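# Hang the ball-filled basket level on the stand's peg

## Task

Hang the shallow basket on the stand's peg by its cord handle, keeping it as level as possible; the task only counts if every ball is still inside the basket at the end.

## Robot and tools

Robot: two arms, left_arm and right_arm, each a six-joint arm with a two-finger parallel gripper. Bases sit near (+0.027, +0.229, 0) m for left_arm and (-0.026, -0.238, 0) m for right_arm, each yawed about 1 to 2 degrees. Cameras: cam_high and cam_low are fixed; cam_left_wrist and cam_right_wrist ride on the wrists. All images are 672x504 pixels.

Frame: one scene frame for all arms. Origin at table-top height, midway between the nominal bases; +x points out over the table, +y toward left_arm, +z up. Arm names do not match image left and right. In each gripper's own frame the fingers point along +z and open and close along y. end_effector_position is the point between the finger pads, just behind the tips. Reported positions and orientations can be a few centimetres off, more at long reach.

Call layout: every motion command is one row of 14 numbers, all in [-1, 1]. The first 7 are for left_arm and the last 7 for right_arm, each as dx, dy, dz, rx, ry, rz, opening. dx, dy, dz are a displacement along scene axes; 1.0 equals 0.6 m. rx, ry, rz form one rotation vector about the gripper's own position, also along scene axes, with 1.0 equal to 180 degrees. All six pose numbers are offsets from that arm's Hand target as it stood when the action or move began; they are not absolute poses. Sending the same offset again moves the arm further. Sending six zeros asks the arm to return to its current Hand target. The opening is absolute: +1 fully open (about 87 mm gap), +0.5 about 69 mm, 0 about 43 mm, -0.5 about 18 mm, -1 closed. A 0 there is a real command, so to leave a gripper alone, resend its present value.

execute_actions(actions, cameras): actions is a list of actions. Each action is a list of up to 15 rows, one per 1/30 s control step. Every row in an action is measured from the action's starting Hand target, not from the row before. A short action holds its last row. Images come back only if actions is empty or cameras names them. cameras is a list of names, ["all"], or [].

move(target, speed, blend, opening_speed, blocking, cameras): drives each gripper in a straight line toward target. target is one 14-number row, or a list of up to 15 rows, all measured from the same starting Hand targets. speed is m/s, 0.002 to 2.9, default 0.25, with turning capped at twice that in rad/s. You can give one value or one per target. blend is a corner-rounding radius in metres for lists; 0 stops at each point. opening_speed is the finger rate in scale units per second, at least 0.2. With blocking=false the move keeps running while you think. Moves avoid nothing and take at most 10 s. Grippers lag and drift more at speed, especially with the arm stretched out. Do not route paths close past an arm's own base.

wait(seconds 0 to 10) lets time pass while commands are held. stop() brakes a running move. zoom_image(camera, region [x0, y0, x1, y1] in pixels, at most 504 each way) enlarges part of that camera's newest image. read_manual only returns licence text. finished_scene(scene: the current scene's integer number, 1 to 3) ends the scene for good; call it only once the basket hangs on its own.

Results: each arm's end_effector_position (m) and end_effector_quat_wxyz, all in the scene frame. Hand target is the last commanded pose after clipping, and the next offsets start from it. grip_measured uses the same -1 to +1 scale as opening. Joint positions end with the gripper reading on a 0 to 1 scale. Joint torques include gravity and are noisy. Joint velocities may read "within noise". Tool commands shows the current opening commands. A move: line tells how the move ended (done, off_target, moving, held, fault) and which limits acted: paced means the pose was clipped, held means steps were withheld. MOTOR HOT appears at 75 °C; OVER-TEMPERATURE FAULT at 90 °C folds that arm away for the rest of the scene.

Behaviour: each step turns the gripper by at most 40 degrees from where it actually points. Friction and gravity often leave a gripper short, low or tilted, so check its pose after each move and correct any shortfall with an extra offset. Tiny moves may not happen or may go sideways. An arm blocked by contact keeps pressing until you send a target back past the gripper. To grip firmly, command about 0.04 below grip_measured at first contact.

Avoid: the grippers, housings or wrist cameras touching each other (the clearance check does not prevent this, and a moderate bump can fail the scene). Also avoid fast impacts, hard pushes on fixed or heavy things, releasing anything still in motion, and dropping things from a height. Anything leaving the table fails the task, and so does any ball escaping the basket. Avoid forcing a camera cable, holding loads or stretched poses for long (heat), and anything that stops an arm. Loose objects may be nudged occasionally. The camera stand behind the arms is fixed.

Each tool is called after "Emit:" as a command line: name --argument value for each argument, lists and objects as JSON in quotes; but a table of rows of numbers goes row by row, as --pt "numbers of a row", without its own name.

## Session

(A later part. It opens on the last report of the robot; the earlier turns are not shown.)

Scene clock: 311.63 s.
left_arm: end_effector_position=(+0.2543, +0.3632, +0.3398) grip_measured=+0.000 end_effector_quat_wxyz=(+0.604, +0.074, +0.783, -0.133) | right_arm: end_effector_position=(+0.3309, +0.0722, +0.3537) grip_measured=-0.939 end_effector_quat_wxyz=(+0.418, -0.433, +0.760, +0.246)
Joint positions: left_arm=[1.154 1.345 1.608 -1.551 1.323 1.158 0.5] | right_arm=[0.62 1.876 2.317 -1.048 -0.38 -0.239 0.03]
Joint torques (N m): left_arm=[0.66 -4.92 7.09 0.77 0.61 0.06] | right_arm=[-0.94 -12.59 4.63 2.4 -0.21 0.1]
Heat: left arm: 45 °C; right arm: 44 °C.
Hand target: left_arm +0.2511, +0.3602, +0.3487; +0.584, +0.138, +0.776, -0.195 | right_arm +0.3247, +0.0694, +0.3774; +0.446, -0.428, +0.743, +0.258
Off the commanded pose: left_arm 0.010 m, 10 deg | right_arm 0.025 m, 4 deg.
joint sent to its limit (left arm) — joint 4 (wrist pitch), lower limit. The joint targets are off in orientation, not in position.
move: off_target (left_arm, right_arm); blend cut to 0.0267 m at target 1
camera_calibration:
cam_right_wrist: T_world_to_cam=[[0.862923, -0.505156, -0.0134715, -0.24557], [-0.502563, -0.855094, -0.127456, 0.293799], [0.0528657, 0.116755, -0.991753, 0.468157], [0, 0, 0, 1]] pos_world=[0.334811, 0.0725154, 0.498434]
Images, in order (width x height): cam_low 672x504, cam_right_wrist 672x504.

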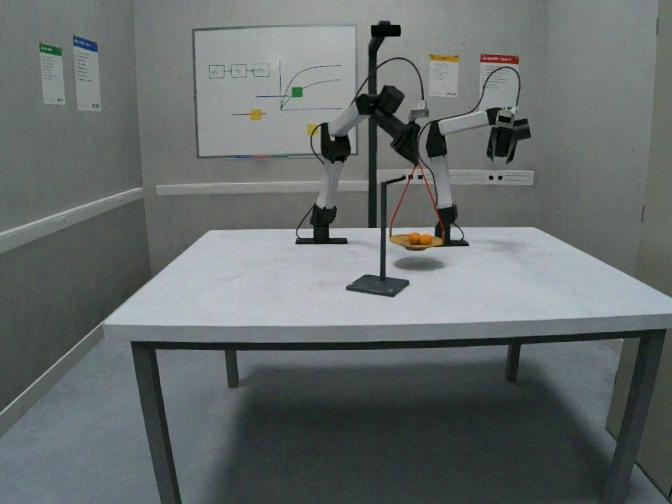

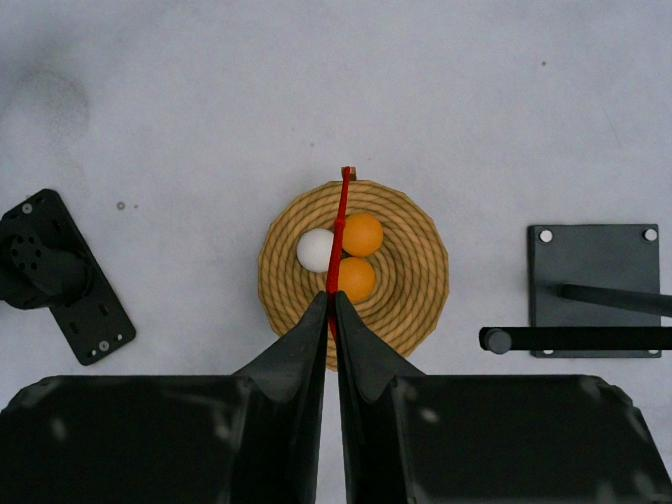

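Emit:
move --pt "0 0 0 0 0 0 0 -0.0125 -0.0223 0.0375 0 0 0 -1" --speed 0.05 --cameras '["cam_right_wrist","cam_low"]'

Emit:
zoom_image --camera "cam_low" --region '[340, 120, 480, 270]'

Scene clock: 328.63 s.
left_arm: end_effector_position=(+0.2543, +0.3632, +0.3398) grip_measured=+0.000 end_effector_quat_wxyz=(+0.604, +0.074, +0.783, -0.133) | right_arm: end_effector_position=(+0.3196, +0.0566, +0.3889) grip_measured=-0.939 end_effector_quat_wxyz=(+0.437, -0.428, +0.751, +0.250)
Joint positions: left_arm=[1.154 1.345 1.608 -1.551 1.323 1.158 0.5] | right_arm=[0.599 1.876 2.465 -1.153 -0.398 -0.239 0.03]
Joint torques (N m): left_arm=[0.65 -4.92 7.06 0.77 0.61 0.06] | right_arm=[-0.9 -8.1 8.44 2.03 -0.19 -0.04]
Heat: left arm: 45 °C; right arm: 42 °C.
Hand target: left_arm +0.2511, +0.3602, +0.3487; +0.584, +0.138, +0.776, -0.195 | right_arm +0.3173, +0.0560, +0.3999; +0.446, -0.428, +0.743, +0.257
Off the commanded pose: left_arm 0.010 m, 10 deg | right_arm 0.011 m, 2 deg.
joint sent to its limit (left arm) — joint 4 (wrist pitch), lower limit. The joint targets are off in orientation, not in position.
move: off_target (left_arm, right_arm)
camera_calibration:
cam_right_wrist: T_world_to_cam=[[0.859851, -0.510529, -0.00402576, -0.245813], [-0.503705, -0.847018, -0.169826, 0.295633], [0.0832912, 0.148053, -0.985466, 0.491579], [0, 0, 0, 1]] pos_world=[0.31933, 0.0521324, 0.53365]
Images, in order (width x height): cam_low 672x504, cam_right_wrist 672x504.

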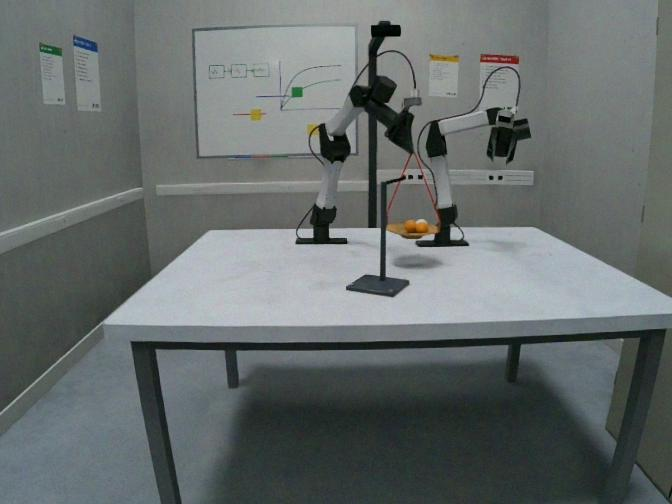

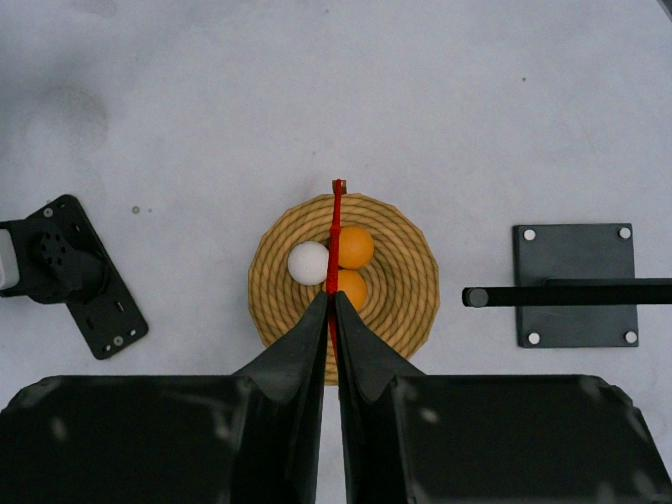

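Scaled by 3.360 from the camera's 672x504 image, which has a finer 960x720 frame.

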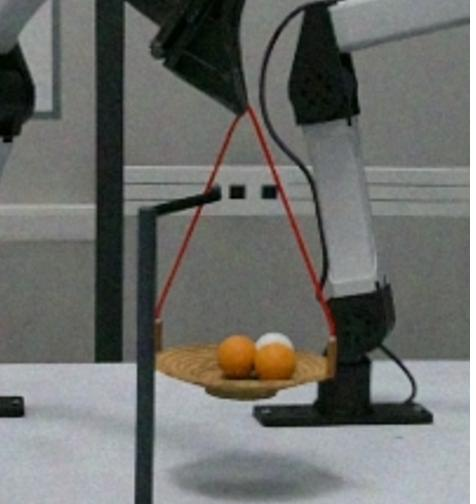

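Emit:
move --pt "0 0 0 0 0 0 0 0.0915 -0.041 0 0 0 0 -1" --speed 0.05 --cameras '["cam_right_wrist","cam_low"]'

Emit:
zoom_image --camera "cam_low" --region '[340, 120, 480, 270]'

Scene clock: 343.63 s.
left_arm: end_effector_position=(+0.2543, +0.3632, +0.3398) grip_measured=+0.000 end_effector_quat_wxyz=(+0.604, +0.074, +0.783, -0.133) | right_arm: end_effector_position=(+0.3700, +0.0290, +0.3999) grip_measured=-0.939 end_effector_quat_wxyz=(+0.463, -0.415, +0.741, +0.254)
Joint positions: left_arm=[1.154 1.345 1.608 -1.551 1.323 1.158 0.5] | right_arm=[0.457 2.094 2.838 -1.276 -0.513 -0.289 0.03]
Joint torques (N m): left_arm=[0.68 -4.92 7.08 0.77 0.62 0.06] | right_arm=[-0.64 -7.36 7.35 2.01 -0.25 -0.05]
Heat: left arm: 45 °C; right arm: 43 °C.
Hand target: left_arm +0.2511, +0.3602, +0.3487; +0.584, +0.138, +0.776, -0.195 | right_arm +0.3722, +0.0314, +0.3998; +0.446, -0.428, +0.743, +0.257
Off the commanded pose: left_arm 0.010 m, 10 deg | right_arm 0.003 m, 2 deg.
elbow stopped short (right arm): the move would have taken joint 3 (elbow) straighter than the controller allows.
joint sent to its limit (left arm) — joint 4 (wrist pitch), lower limit. The joint targets are off in orientation, not in position.
move: off_target (left_arm)
camera_calibration:
cam_right_wrist: T_world_to_cam=[[0.84932, -0.527856, 0.00479146, -0.302225], [-0.513231, -0.827845, -0.226421, 0.325079], [0.123484, 0.189845, -0.974018, 0.481633], [0, 0, 0, 1]] pos_world=[0.364053, 0.018148, 0.544172]
Images, in order (width x height): cam_low 672x504, cam_right_wrist 672x504.

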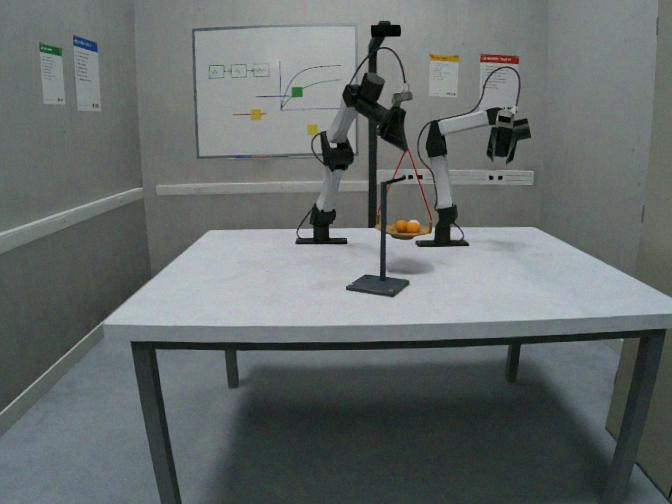

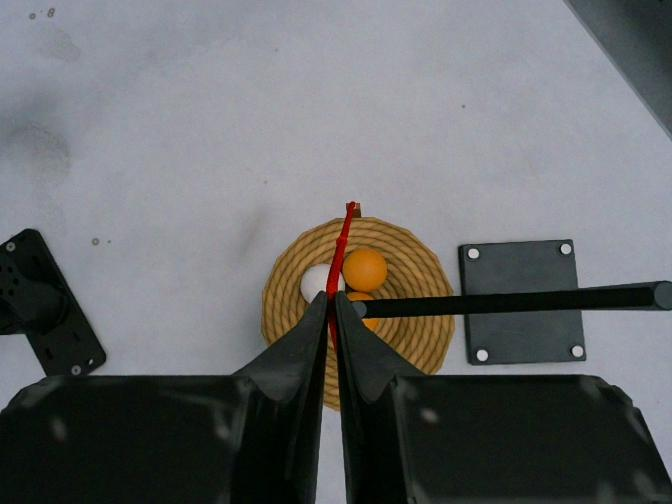

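Scaled by 3.360 from the camera's 672x504 image, which has a finer 960x720 frame.

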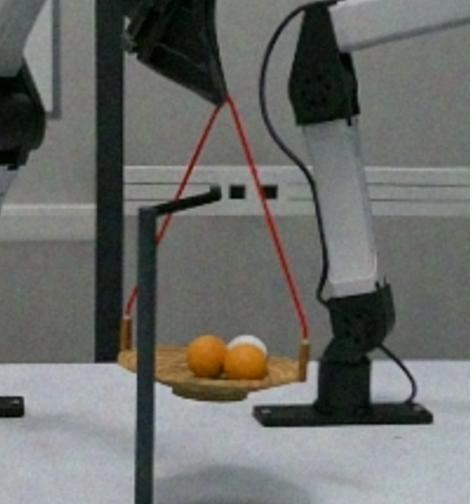

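Emit:
move --pt "0 0 0 0 0 0 0 0.0913 -0.0415 -0.035 0 0 0 -1" --speed 0.045 --cameras '["cam_right_wrist","cam_low"]'

Emit:
zoom_image --camera "cam_low" --region '[340, 120, 480, 270]'

Scene clock: 359.53 s.
left_arm: end_effector_position=(+0.2543, +0.3632, +0.3398) grip_measured=+0.000 end_effector_quat_wxyz=(+0.604, +0.074, +0.783, -0.133) | right_arm: end_effector_position=(+0.4181, +0.0025, +0.3732) grip_measured=-0.939 end_effector_quat_wxyz=(+0.462, -0.407, +0.745, +0.256)
Joint positions: left_arm=[1.154 1.345 1.608 -1.551 1.323 1.158 0.5] | right_arm=[0.345 2.178 2.838 -1.226 -0.601 -0.339 0.03]
Joint torques (N m): left_arm=[0.68 -4.93 7.08 0.77 0.62 0.06] | right_arm=[-0.66 -8.28 7.41 2.36 -0.26 -0.07]
Heat: left arm: 46 °C; right arm: 42 °C.
Hand target: left_arm +0.2511, +0.3602, +0.3487; +0.584, +0.138, +0.776, -0.195 | right_arm +0.4269, +0.0065, +0.3789; +0.446, -0.428, +0.743, +0.258
Off the commanded pose: left_arm 0.010 m, 10 deg | right_arm 0.011 m, 3 deg.
elbow stopped short (right arm): the move would have taken joint 3 (elbow) straighter than the controller allows.
joint sent to its limit (left arm) — joint 4 (wrist pitch), lower limit. The joint targets are off in orientation, not in position.
move: off_target (left_arm, right_arm)
camera_calibration:
cam_right_wrist: T_world_to_cam=[[0.841603, -0.540041, -0.00774795, -0.348977], [-0.52756, -0.818911, -0.225977, 0.327606], [0.115692, 0.194271, -0.974102, 0.457998], [0, 0, 0, 1]] pos_world=[0.413545, -0.00915734, 0.517464]
Images, in order (width x height): cam_low 672x504, cam_right_wrist 672x504.

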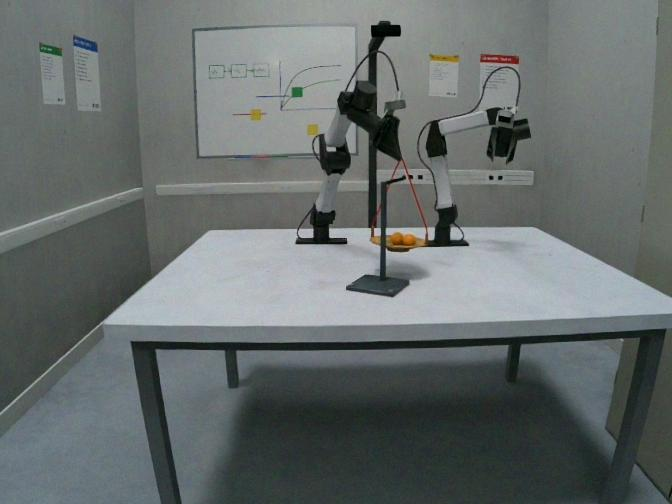

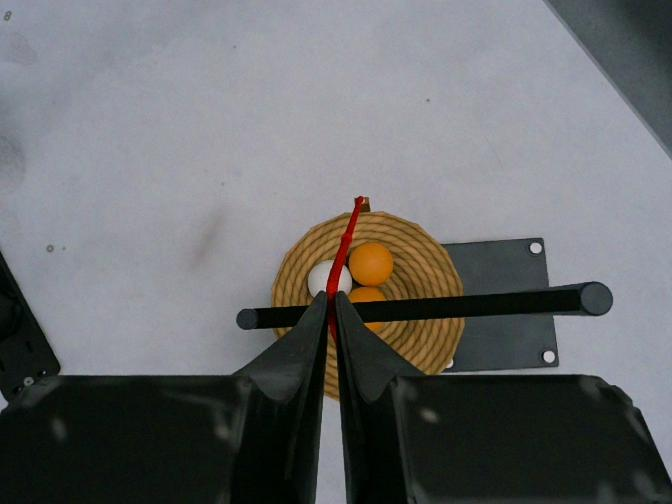

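Scaled by 3.360 from the camera's 672x504 image, which has a finer 960x720 frame.

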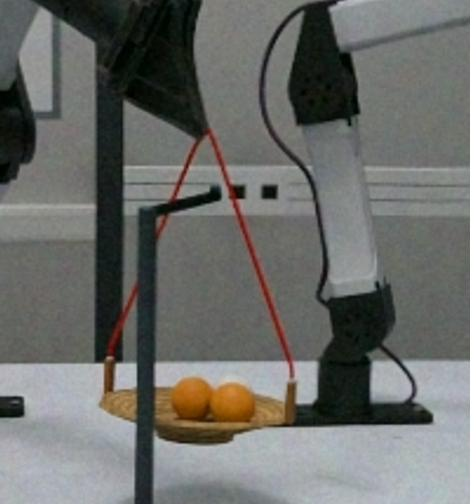

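Emit:
move --pt "0 0 0 0 0 0 0 -0.0015 -0.005 -0.055 0 0 0 -1" --speed 0.03 --cameras '["cam_right_wrist","cam_low"]'

Emit:
zoom_image --camera "cam_low" --region '[350, 140, 450, 270]'

Scene clock: 374.67 s.
left_arm: end_effector_position=(+0.2543, +0.3632, +0.3398) grip_measured=+0.000 end_effector_quat_wxyz=(+0.604, +0.074, +0.783, -0.133) | right_arm: end_effector_position=(+0.4293, +0.0053, +0.3241) grip_measured=-0.939 end_effector_quat_wxyz=(+0.417, -0.422, +0.762, +0.260)
Joint positions: left_arm=[1.154 1.345 1.608 -1.551 1.323 1.158 0.5] | right_arm=[0.341 2.168 2.645 -1.165 -0.619 -0.393 0.03]
Joint torques (N m): left_arm=[0.68 -4.93 7.08 0.77 0.62 0.05] | right_arm=[-0.84 -14.37 4.42 2.28 -0.26 -0.13]
Heat: left arm: 46 °C; right arm: 42 °C.
Hand target: left_arm +0.2511, +0.3602, +0.3487; +0.584, +0.138, +0.776, -0.195 | right_arm +0.4260, +0.0035, +0.3459; +0.446, -0.428, +0.743, +0.258
Off the commanded pose: left_arm 0.010 m, 10 deg | right_arm 0.022 m, 4 deg.
joint sent to its limit (left arm) — joint 4 (wrist pitch), lower limit. The joint targets are off in orientation, not in position.
move: off_target (left_arm, right_arm)
camera_calibration:
cam_right_wrist: T_world_to_cam=[[0.858645, -0.510388, -0.0472448, -0.351976], [-0.511575, -0.847588, -0.141017, 0.290511], [0.0319293, 0.145253, -0.988879, 0.449277], [0, 0, 0, 1]] pos_world=[0.436495, 0.00133066, 0.468619]
Images, in order (width x height): cam_low 672x504, cam_right_wrist 672x504.

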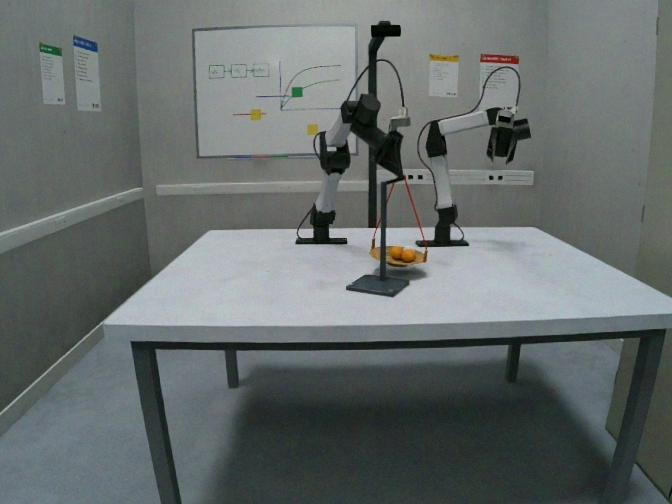

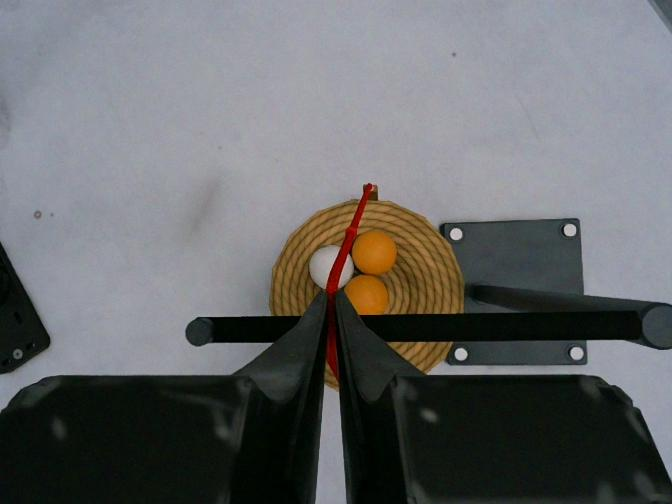

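Scaled by 3.877 from the camera's 672x504 image, which has a finer 960x720 frame.

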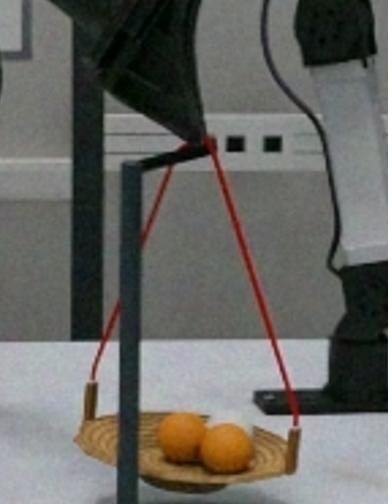

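Emit:
move --pt "0 0 0 0 0 0 0 -0.0067 -0.0117 0.055 0 0 0 -1" --speed 0.03 --cameras '["cam_right_wrist","cam_low"]'

Emit:
zoom_image --camera "cam_low" --region '[350, 140, 450, 270]'

Scene clock: 395.40 s.
left_arm: end_effector_position=(+0.2543, +0.3632, +0.3398) grip_measured=+0.000 end_effector_quat_wxyz=(+0.604, +0.074, +0.783, -0.133) | right_arm: end_effector_position=(+0.4214, -0.0048, +0.3719) grip_measured=-0.940 end_effector_quat_wxyz=(+0.465, -0.419, +0.739, +0.249)
Joint positions: left_arm=[1.154 1.345 1.608 -1.551 1.323 1.158 0.5] | right_arm=[0.326 2.18 2.837 -1.233 -0.619 -0.383 0.03]
Joint torques (N m): left_arm=[0.69 -4.96 7.06 0.77 0.62 0.06] | right_arm=[-0.7 -9.02 7.73 2.07 -0.37 0.07]
Heat: left arm: 46 °C; right arm: 44 °C.
Hand target: left_arm +0.2511, +0.3602, +0.3487; +0.584, +0.138, +0.776, -0.195 | right_arm +0.4220, -0.0034, +0.3787; +0.446, -0.428, +0.743, +0.258
Off the commanded pose: left_arm 0.010 m, 10 deg | right_arm 0.007 m, 3 deg.
elbow stopped short (right arm): the move would have taken joint 3 (elbow) straighter than the controller allows.
joint sent to its limit (left arm) — joint 4 (wrist pitch), lower limit. The joint targets are off in orientation, not in position.
move: off_target (left_arm, right_arm)
camera_calibration:
cam_right_wrist: T_world_to_cam=[[0.849902, -0.526623, 0.0182875, -0.368878], [-0.509681, -0.830378, -0.22516, 0.315206], [0.13376, 0.182044, -0.97415, 0.450096], [0, 0, 0, 1]] pos_world=[0.41396, -0.0144562, 0.516179]
Images, in order (width x height): cam_low 672x504, cam_right_wrist 672x504.

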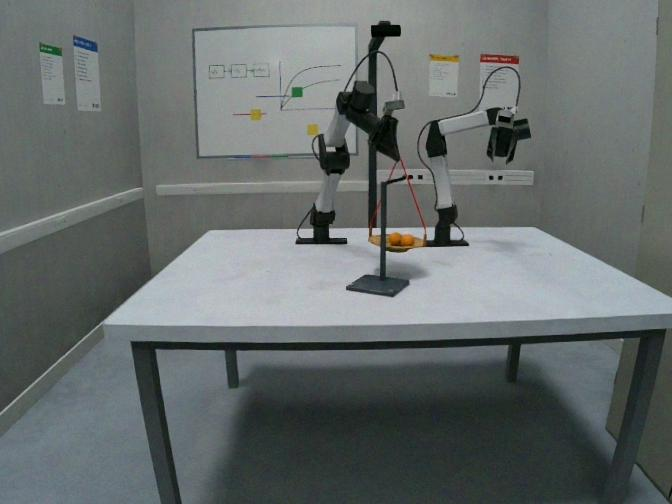

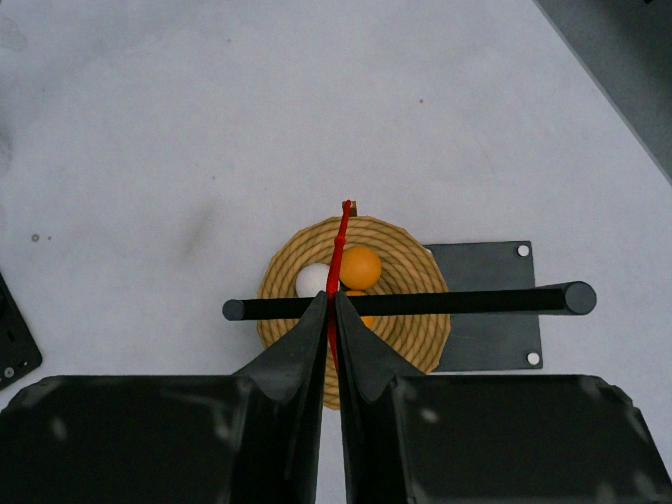

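Scaled by 3.877 from the camera's 672x504 image, which has a finer 960x720 frame.

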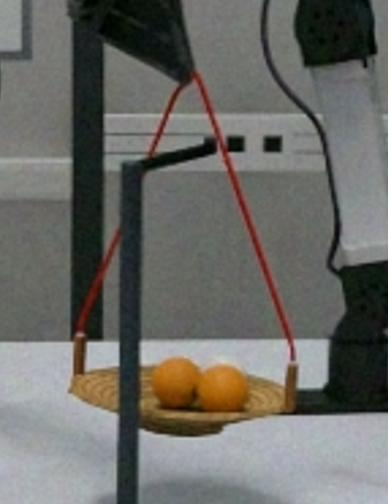

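Emit:
move --pt "0 0 0 0 0 0 0 -0.0077 0.0032 -0.0445 0 0 0 -1" --speed 0.03 --cameras '["cam_right_wrist","cam_low"]'

Emit:
zoom_image --camera "cam_low" --region '[350, 140, 450, 270]'

Scene clock: 416.03 s.
left_arm: end_effector_position=(+0.2543, +0.3632, +0.3398) grip_measured=+0.000 end_effector_quat_wxyz=(+0.604, +0.074, +0.783, -0.133) | right_arm: end_effector_position=(+0.4262, -0.0031, +0.3243) grip_measured=-0.940 end_effector_quat_wxyz=(+0.414, -0.418, +0.766, +0.259)
Joint positions: left_arm=[1.154 1.345 1.608 -1.551 1.323 1.158 0.5] | right_arm=[0.326 2.135 2.595 -1.161 -0.624 -0.399 0.03]
Joint torques (N m): left_arm=[0.68 -4.93 7.08 0.77 0.62 0.06] | right_arm=[0.1 -14.94 4.62 2.15 -0.28 -0.06]
Heat: left arm: 46 °C; right arm: 42 °C.
Hand target: left_arm +0.2511, +0.3602, +0.3487; +0.584, +0.138, +0.776, -0.195 | right_arm +0.4174, -0.0015, +0.3521; +0.446, -0.428, +0.743, +0.258
Off the commanded pose: left_arm 0.010 m, 10 deg | right_arm 0.029 m, 5 deg.
joint sent to its limit (left arm) — joint 4 (wrist pitch), lower limit. The joint targets are off in orientation, not in position.
move: off_target (left_arm, right_arm)
camera_calibration:
cam_right_wrist: T_world_to_cam=[[0.853791, -0.517992, -0.0521974, -0.349951], [-0.519996, -0.843588, -0.134026, 0.283133], [0.0253913, 0.141573, -0.989602, 0.453853], [0, 0, 0, 1]] pos_world=[0.434489, -0.00667685, 0.468814]
Images, in order (width x height): cam_low 672x504, cam_right_wrist 672x504.

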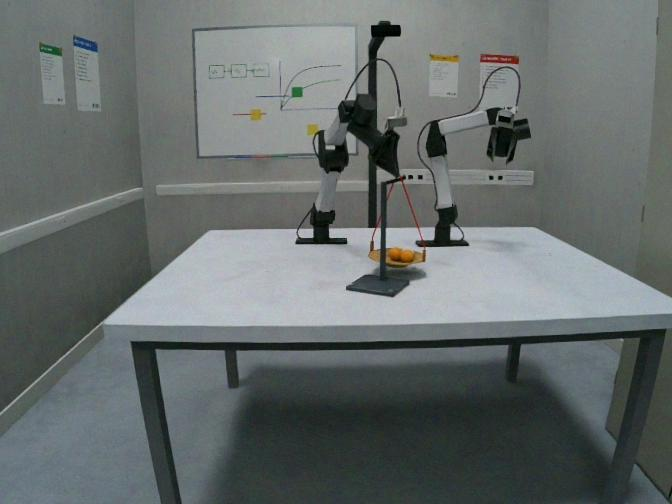

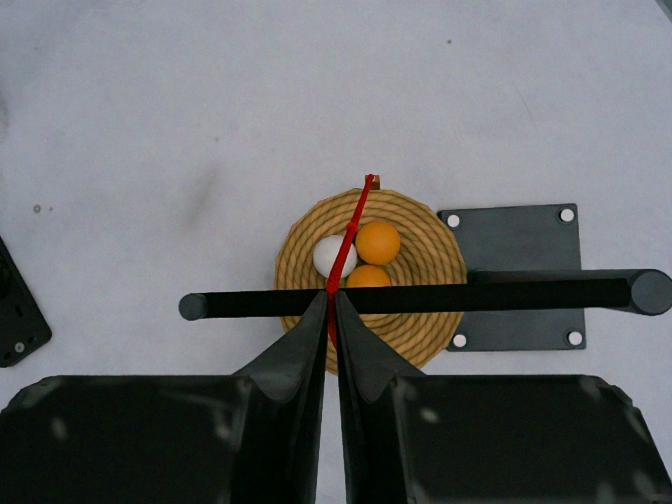

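Scaled by 3.877 from the camera's 672x504 image, which has a finer 960x720 frame.

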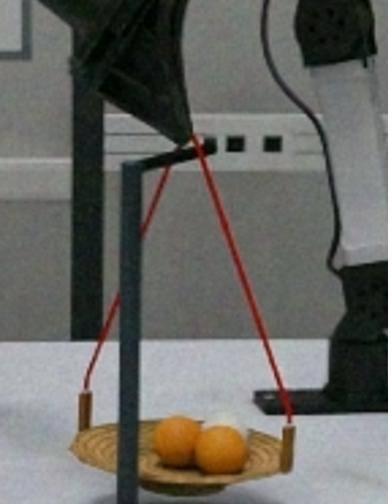

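Emit:
move --pt "0 0 0 0 0 0 0 0 0 -0.02 0 0 0 -1" --speed 0.03 --cameras '["cam_right_wrist","cam_low"]'

Emit:
zoom_image --camera "cam_low" --region '[350, 140, 450, 270]'

Scene clock: 424.90 s.
left_arm: end_effector_position=(+0.2543, +0.3632, +0.3398) grip_measured=+0.000 end_effector_quat_wxyz=(+0.604, +0.074, +0.783, -0.133) | right_arm: end_effector_position=(+0.4245, -0.0036, +0.3224) grip_measured=-0.940 end_effector_quat_wxyz=(+0.426, -0.421, +0.759, +0.256)
Joint positions: left_arm=[1.154 1.345 1.608 -1.551 1.323 1.158 0.5] | right_arm=[0.326 2.049 2.423 -1.048 -0.624 -0.4 0.03]
Joint torques (N m): left_arm=[0.68 -4.93 7.06 0.77 0.62 0.06] | right_arm=[-0.09 -13.35 4.55 2.16 -0.27 -0.06]
Heat: left arm: 47 °C; right arm: 45 °C.
Hand target: left_arm +0.2511, +0.3602, +0.3487; +0.584, +0.138, +0.776, -0.195 | right_arm +0.4174, -0.0015, +0.3402; +0.446, -0.428, +0.743, +0.258
Off the commanded pose: left_arm 0.010 m, 10 deg | right_arm 0.019 m, 3 deg.
joint sent to its limit (left arm) — joint 4 (wrist pitch), lower limit. The joint targets are off in orientation, not in position.
move: off_target (left_arm, right_arm)
camera_calibration:
cam_right_wrist: T_world_to_cam=[[0.855679, -0.516415, -0.0336057, -0.355583], [-0.514952, -0.843213, -0.154324, 0.285967], [0.0513582, 0.149357, -0.987449, 0.440375], [0, 0, 0, 1]] pos_world=[0.428907, -0.00827068, 0.46703]
Images, in order (width x height): cam_low 672x504, cam_right_wrist 672x504.

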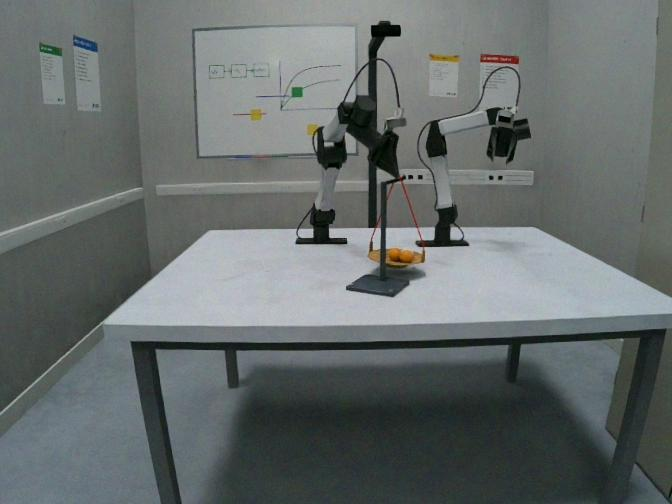

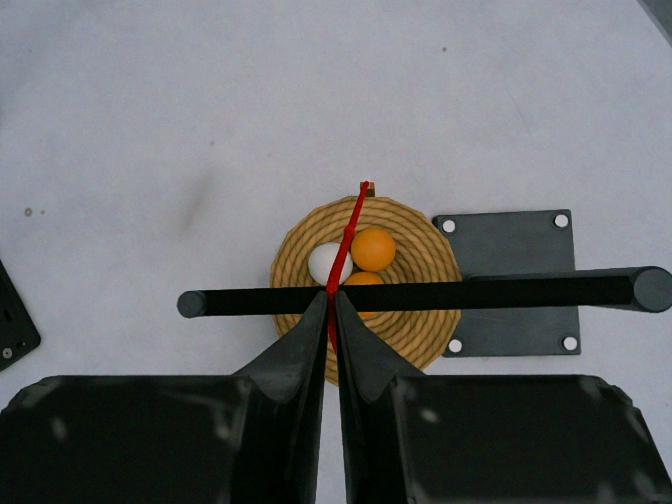

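Scaled by 3.877 from the camera's 672x504 image, which has a finer 960x720 frame.

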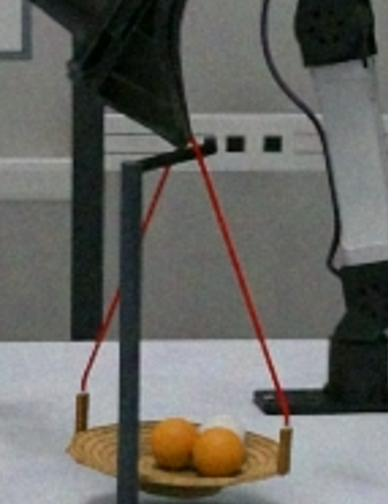

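Emit:
move --pt "0 0 0 0 0 0 0 0 0 0 0 0 0 -0.7" --speed 0.03 --opening_speed 0.25 --cameras '["cam_right_wrist","cam_low"]'

Emit:
zoom_image --camera "cam_low" --region '[350, 140, 450, 270]'

Emit:
zoom_image --camera "cam_right_wrist" --region '[230, 170, 450, 390]'

Scene clock: 433.93 s.
left_arm: end_effector_position=(+0.2543, +0.3632, +0.3398) grip_measured=+0.000 end_effector_quat_wxyz=(+0.604, +0.074, +0.783, -0.133) | right_arm: end_effector_position=(+0.4265, -0.0025, +0.3253) grip_measured=-0.700 end_effector_quat_wxyz=(+0.432, -0.422, +0.755, +0.256)
Joint positions: left_arm=[1.154 1.345 1.608 -1.551 1.323 1.158 0.5] | right_arm=[0.326 2.048 2.423 -1.032 -0.627 -0.4 0.15]
Joint torques (N m): left_arm=[0.66 -4.93 7.05 0.77 0.62 0.06] | right_arm=[-0.08 -13.23 4.4 2.01 -0.24 -0.09]
Heat: left arm: 47 °C; right arm: 49 °C.
Hand target: left_arm +0.2511, +0.3602, +0.3487; +0.584, +0.138, +0.776, -0.195 | right_arm +0.4173, -0.0015, +0.3402; +0.446, -0.428, +0.743, +0.258
Off the commanded pose: left_arm 0.010 m, 10 deg | right_arm 0.017 m, 2 deg.
joint sent to its limit (left arm) — joint 4 (wrist pitch), lower limit. The joint targets are off in orientation, not in position.
move: off_target (left_arm, right_arm)
camera_calibration:
cam_right_wrist: T_world_to_cam=[[0.857287, -0.514276, -0.0240779, -0.360501], [-0.5106, -0.843308, -0.167686, 0.290888], [0.0659317, 0.156049, -0.985546, 0.436246], [0, 0, 0, 1]] pos_world=[0.428818, -0.00816486, 0.470038]
Images, in order (width x height): cam_low 672x504, cam_right_wrist 672x504.

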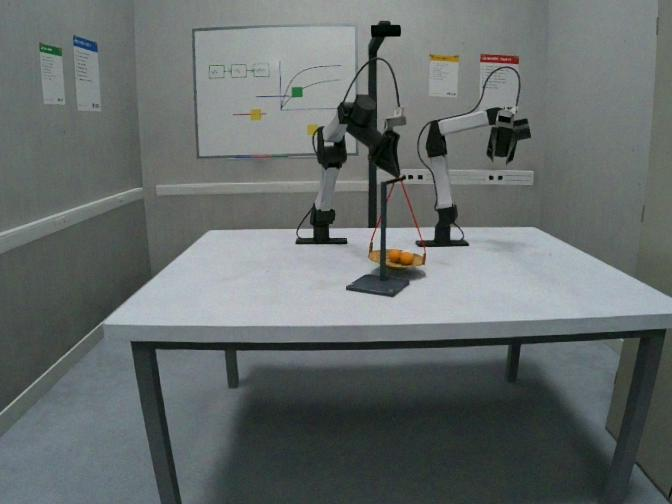

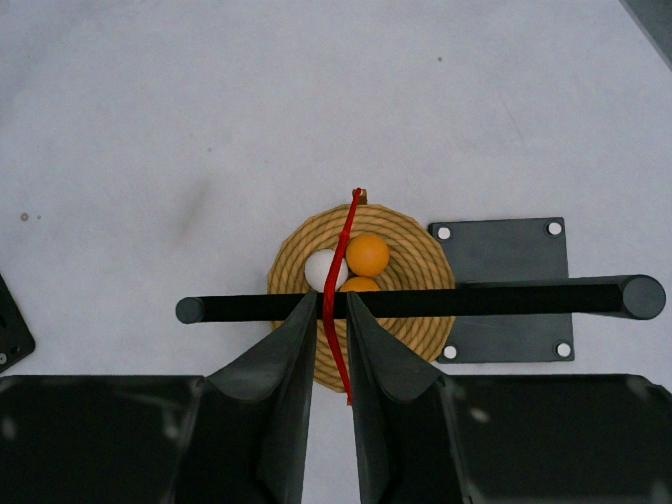

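Scaled by 3.877 from the camera's 672x504 image, which has a finer 960x720 frame.

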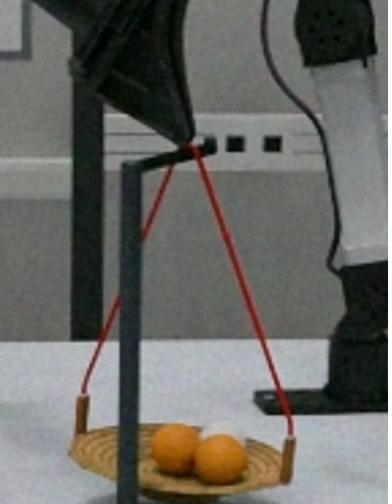

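Scaled by 2.291 from the camera's 672x504 image, which has a finer 960x720 frame.

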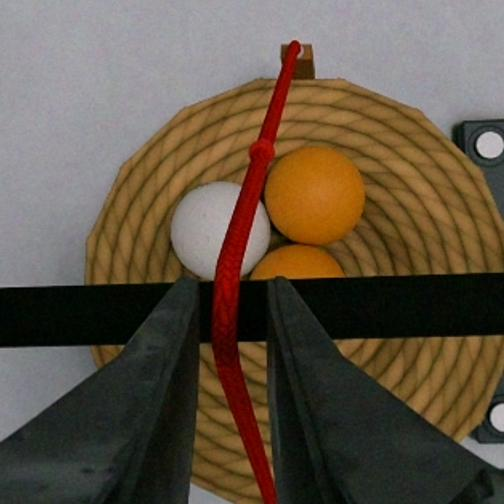

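Emit:
move --pt "0 0 0 0 0 0 0 0 0 0 0 0 0 -0.4" --pt "0 0 0 0 0 0 0 -0.0534 -0.0906 0.058 0 0 0 -0.4" --pt "0 0 0 0 0 0 0 -0.14 -0.25 0.15 0 0 0 -0.4" --speed 0.05 --opening_speed 0.3 --blend '[0,0.03,0]' --cameras '["all"]'

Emit:
zoom_image --camera "cam_low" --region '[350, 150, 450, 280]'

Emit:
zoom_image --camera "cam_right_wrist" --region '[180, 20, 500, 260]'

Scene clock: 449.77 s.
left_arm: end_effector_position=(+0.2543, +0.3632, +0.3398) grip_measured=+0.000 end_effector_quat_wxyz=(+0.604, +0.074, +0.783, -0.133) | right_arm: end_effector_position=(+0.3489, -0.1532, +0.4282) grip_measured=-0.400 end_effector_quat_wxyz=(+0.502, -0.402, +0.727, +0.239)
Joint positions: left_arm=[1.154 1.345 1.608 -1.551 1.323 1.158 0.5] | right_arm=[-0.09 1.911 2.722 -1.514 -0.94 -0.66 0.3]
Joint torques (N m): left_arm=[0.68 -4.93 7.08 0.76 0.62 0.06] | right_arm=[-0.54 -9.32 2.85 1.2 -0.39 -0.09]
Heat: left arm: 47 °C; right arm: 52 °C.
Hand target: left_arm +0.2511, +0.3602, +0.3487; +0.584, +0.138, +0.776, -0.195 | right_arm +0.3333, -0.1515, +0.4302; +0.446, -0.428, +0.743, +0.258
Off the commanded pose: left_arm 0.010 m, 10 deg | right_arm 0.016 m, 8 deg.
joint sent to its limit (left arm) — joint 4 (wrist pitch), lower limit. The joint targets are off in orientation, not in position.
joint sent to its limit (right arm) — joint 4 (wrist pitch), lower limit. The joint targets are off in orientation, not in position.
move: off_target (left_arm, right_arm)
camera_calibration:
cam_left_wrist: T_world_to_cam=[[-0.255913, -0.958192, 0.12797, 0.36716], [-0.888097, 0.180749, -0.422626, 0.323319], [0.381826, -0.221806, -0.897224, 0.431741], [0, 0, 0, 1]] pos_world=[0.21625, 0.389133, 0.477026]
cam_right_wrist: T_world_to_cam=[[0.824356, -0.563605, 0.0527861, -0.39797], [-0.5275, -0.79867, -0.289602, 0.206275], [0.20538, 0.21089, -0.95569, 0.513112], [0, 0, 0, 1]] pos_world=[0.331496, -0.167763, 0.571122]

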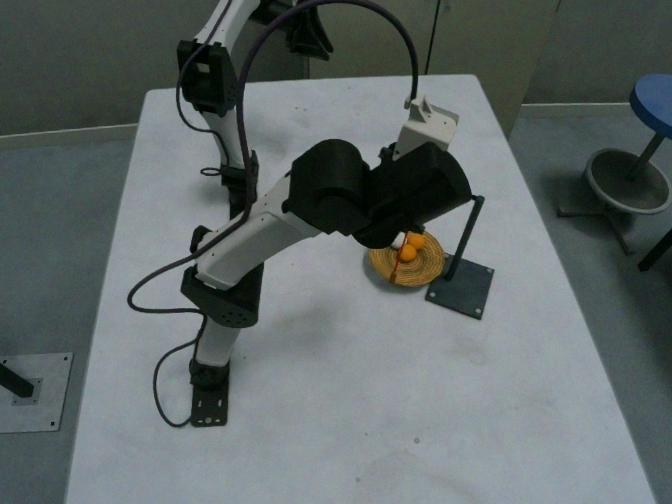

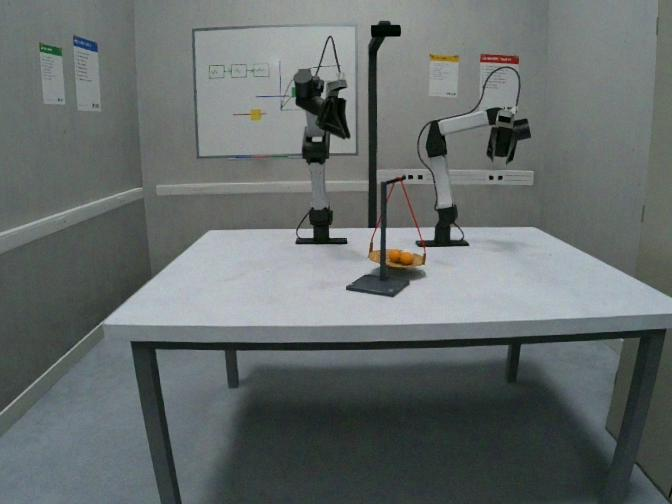

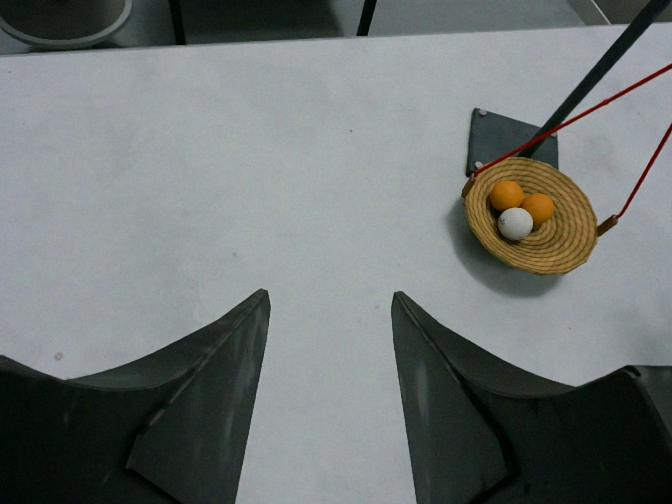

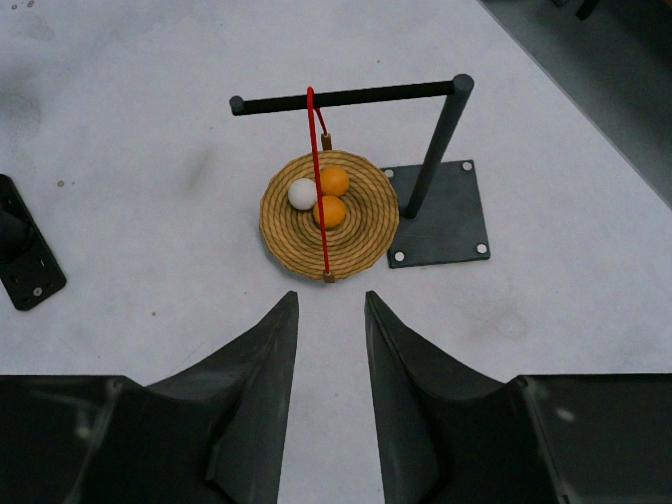

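Scaled by 3.877 from the camera's 672x504 image, which has a finer 960x720 frame.

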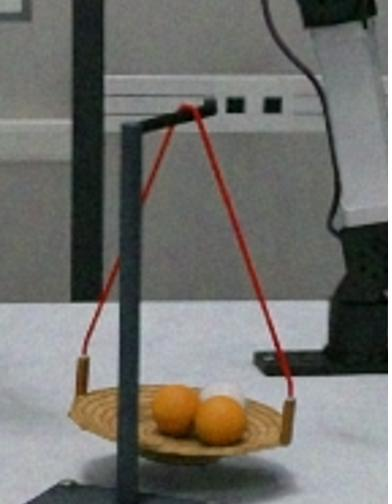

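Scaled by 1.575 from the camera's 672x504 image, which has a finer 960x720 frame.

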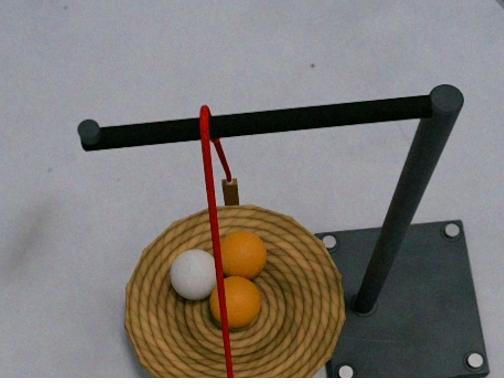

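Emit:
zoom_image --camera "cam_low" --region '[365, 230, 430, 275]'

Emit:
zoom_image --camera "cam_left_wrist" --region '[440, 60, 640, 290]'

Scaled by 7.754 from the camera's 672x504 image, which has a finer 960x720 frame.

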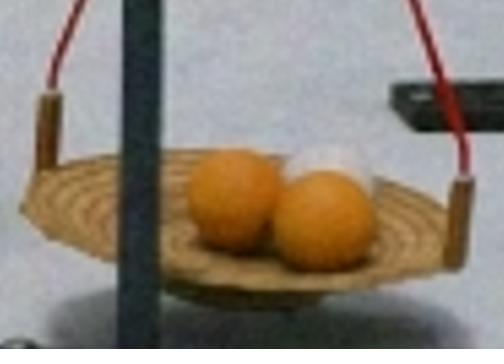

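Scaled by 2.191 from the camera's 672x504 image, which has a finer 960x720 frame.

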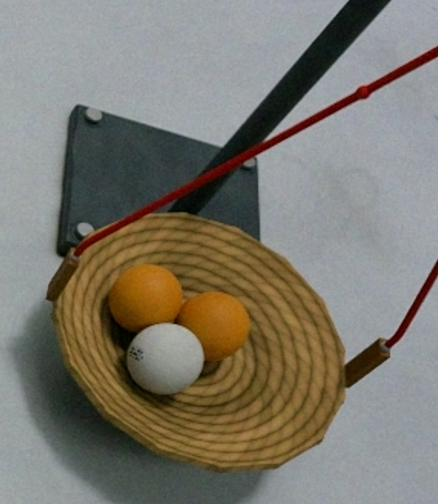

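Emit:
zoom_image --camera "cam_left_wrist" --region '[440, 150, 540, 230]'

Emit:
zoom_image --camera "cam_left_wrist" --region '[560, 180, 660, 260]'

Emit:
zoom_image --camera "cam_right_wrist" --region '[280, 70, 380, 150]'

Emit:
zoom_image --camera "cam_right_wrist" --region '[280, 230, 380, 310]'

Scaled by 5.040 from the camera's 672x504 image, which has a finer 960x720 frame.

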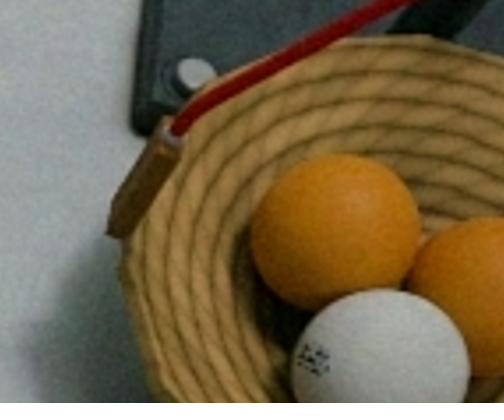

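Scaled by 5.040 from the camera's 672x504 image, which has a finer 960x720 frame.

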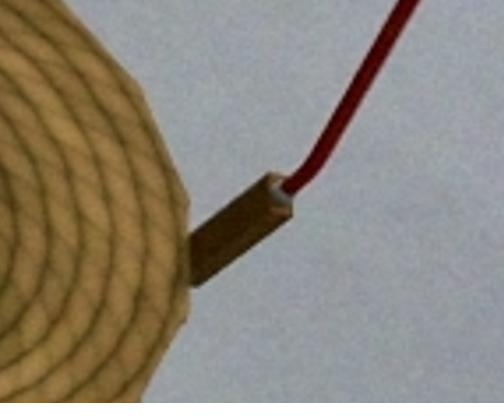

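Scaled by 5.040 from the camera's 672x504 image, which has a finer 960x720 frame.

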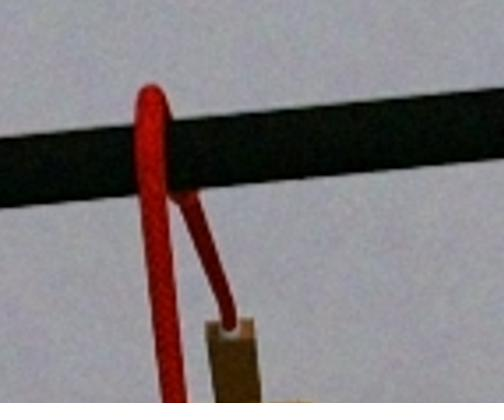

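Scaled by 5.040 from the camera's 672x504 image, which has a finer 960x720 frame.

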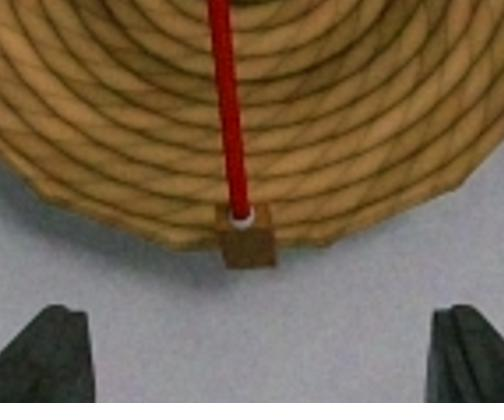

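Emit:
move --pt "0.2 -0.2687 -0.2478 0.022 -0.0882 0.1241 -0.9 0 0 0 0 0 0 -0.4" --speed 0.15 --cameras '["cam_left_wrist","cam_high","cam_low"]'

Scene clock: 564.50 s.
left_arm: end_effector_position=(+0.3711, +0.1992, +0.2062) grip_measured=-0.900 end_effector_quat_wxyz=(+0.708, +0.033, +0.705, -0.034) | right_arm: end_effector_position=(+0.3488, -0.1532, +0.4282) grip_measured=-0.400 end_effector_quat_wxyz=(+0.502, -0.402, +0.727, +0.240)
Joint positions: left_arm=[-0.115 0.889 0.361 0.532 0.014 -0.002 0.05] | right_arm=[-0.09 1.911 2.722 -1.514 -0.941 -0.661 0.3]
Joint torques (N m): left_arm=[-0.36 -0.4 5.7 2.57 -0.15 0.11] | right_arm=[-0.87 -9.37 2.93 1.18 -0.29 -0.1]
Heat: left arm: 48 °C; right arm: 41 °C.
Hand target: left_arm +0.3711, +0.1991, +0.2001; +0.706, +0.031, +0.706, -0.031 | right_arm +0.3333, -0.1515, +0.4302; +0.446, -0.428, +0.743, +0.258
Off the commanded pose: left_arm 0.006 m, 0 deg | right_arm 0.016 m, 8 deg.
joint sent to its limit (right arm) — joint 4 (wrist pitch), lower limit. The joint targets are off in orientation, not in position.
move: off_target (right_arm)
camera_calibration:
cam_left_wrist: T_world_to_cam=[[-0.0757263, -0.996994, 0.0164003, 0.220787], [-0.772059, 0.048217, -0.633719, 0.427057], [0.631023, -0.0606512, -0.77339, 0.0808179], [0, 0, 0, 1]] pos_world=[0.295435, 0.204433, 0.329517]
Images, in order (width x height): cam_high 672x504, cam_low 672x504, cam_left_wrist 672x504.

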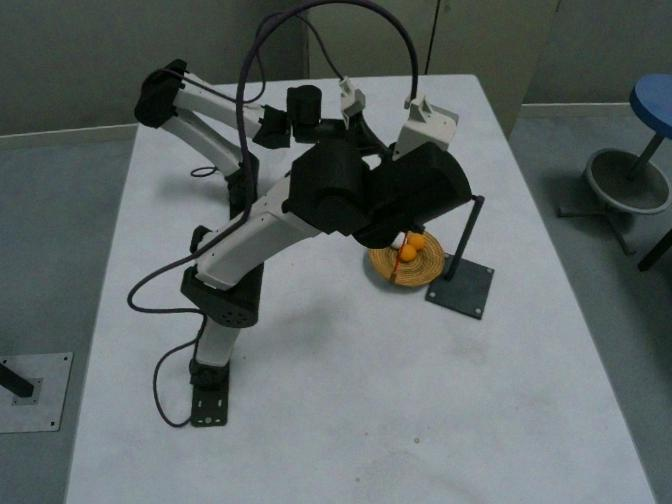

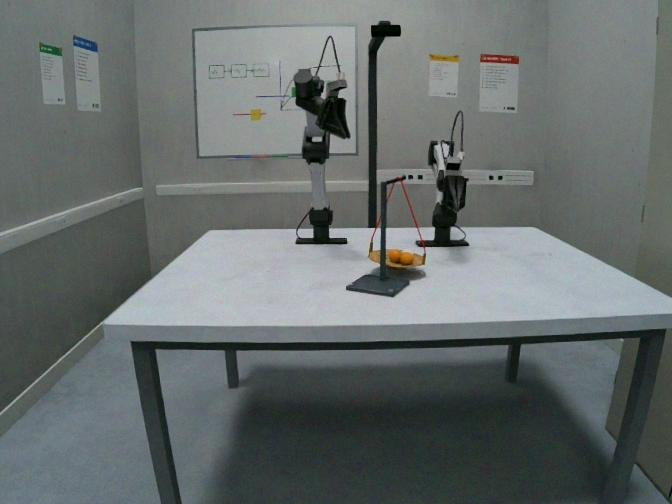

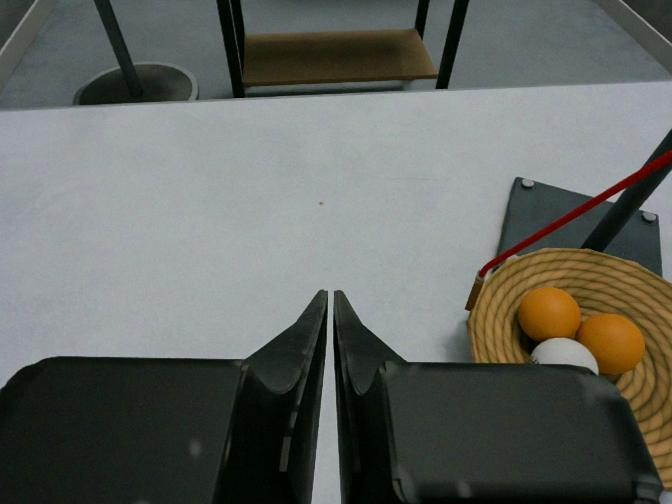

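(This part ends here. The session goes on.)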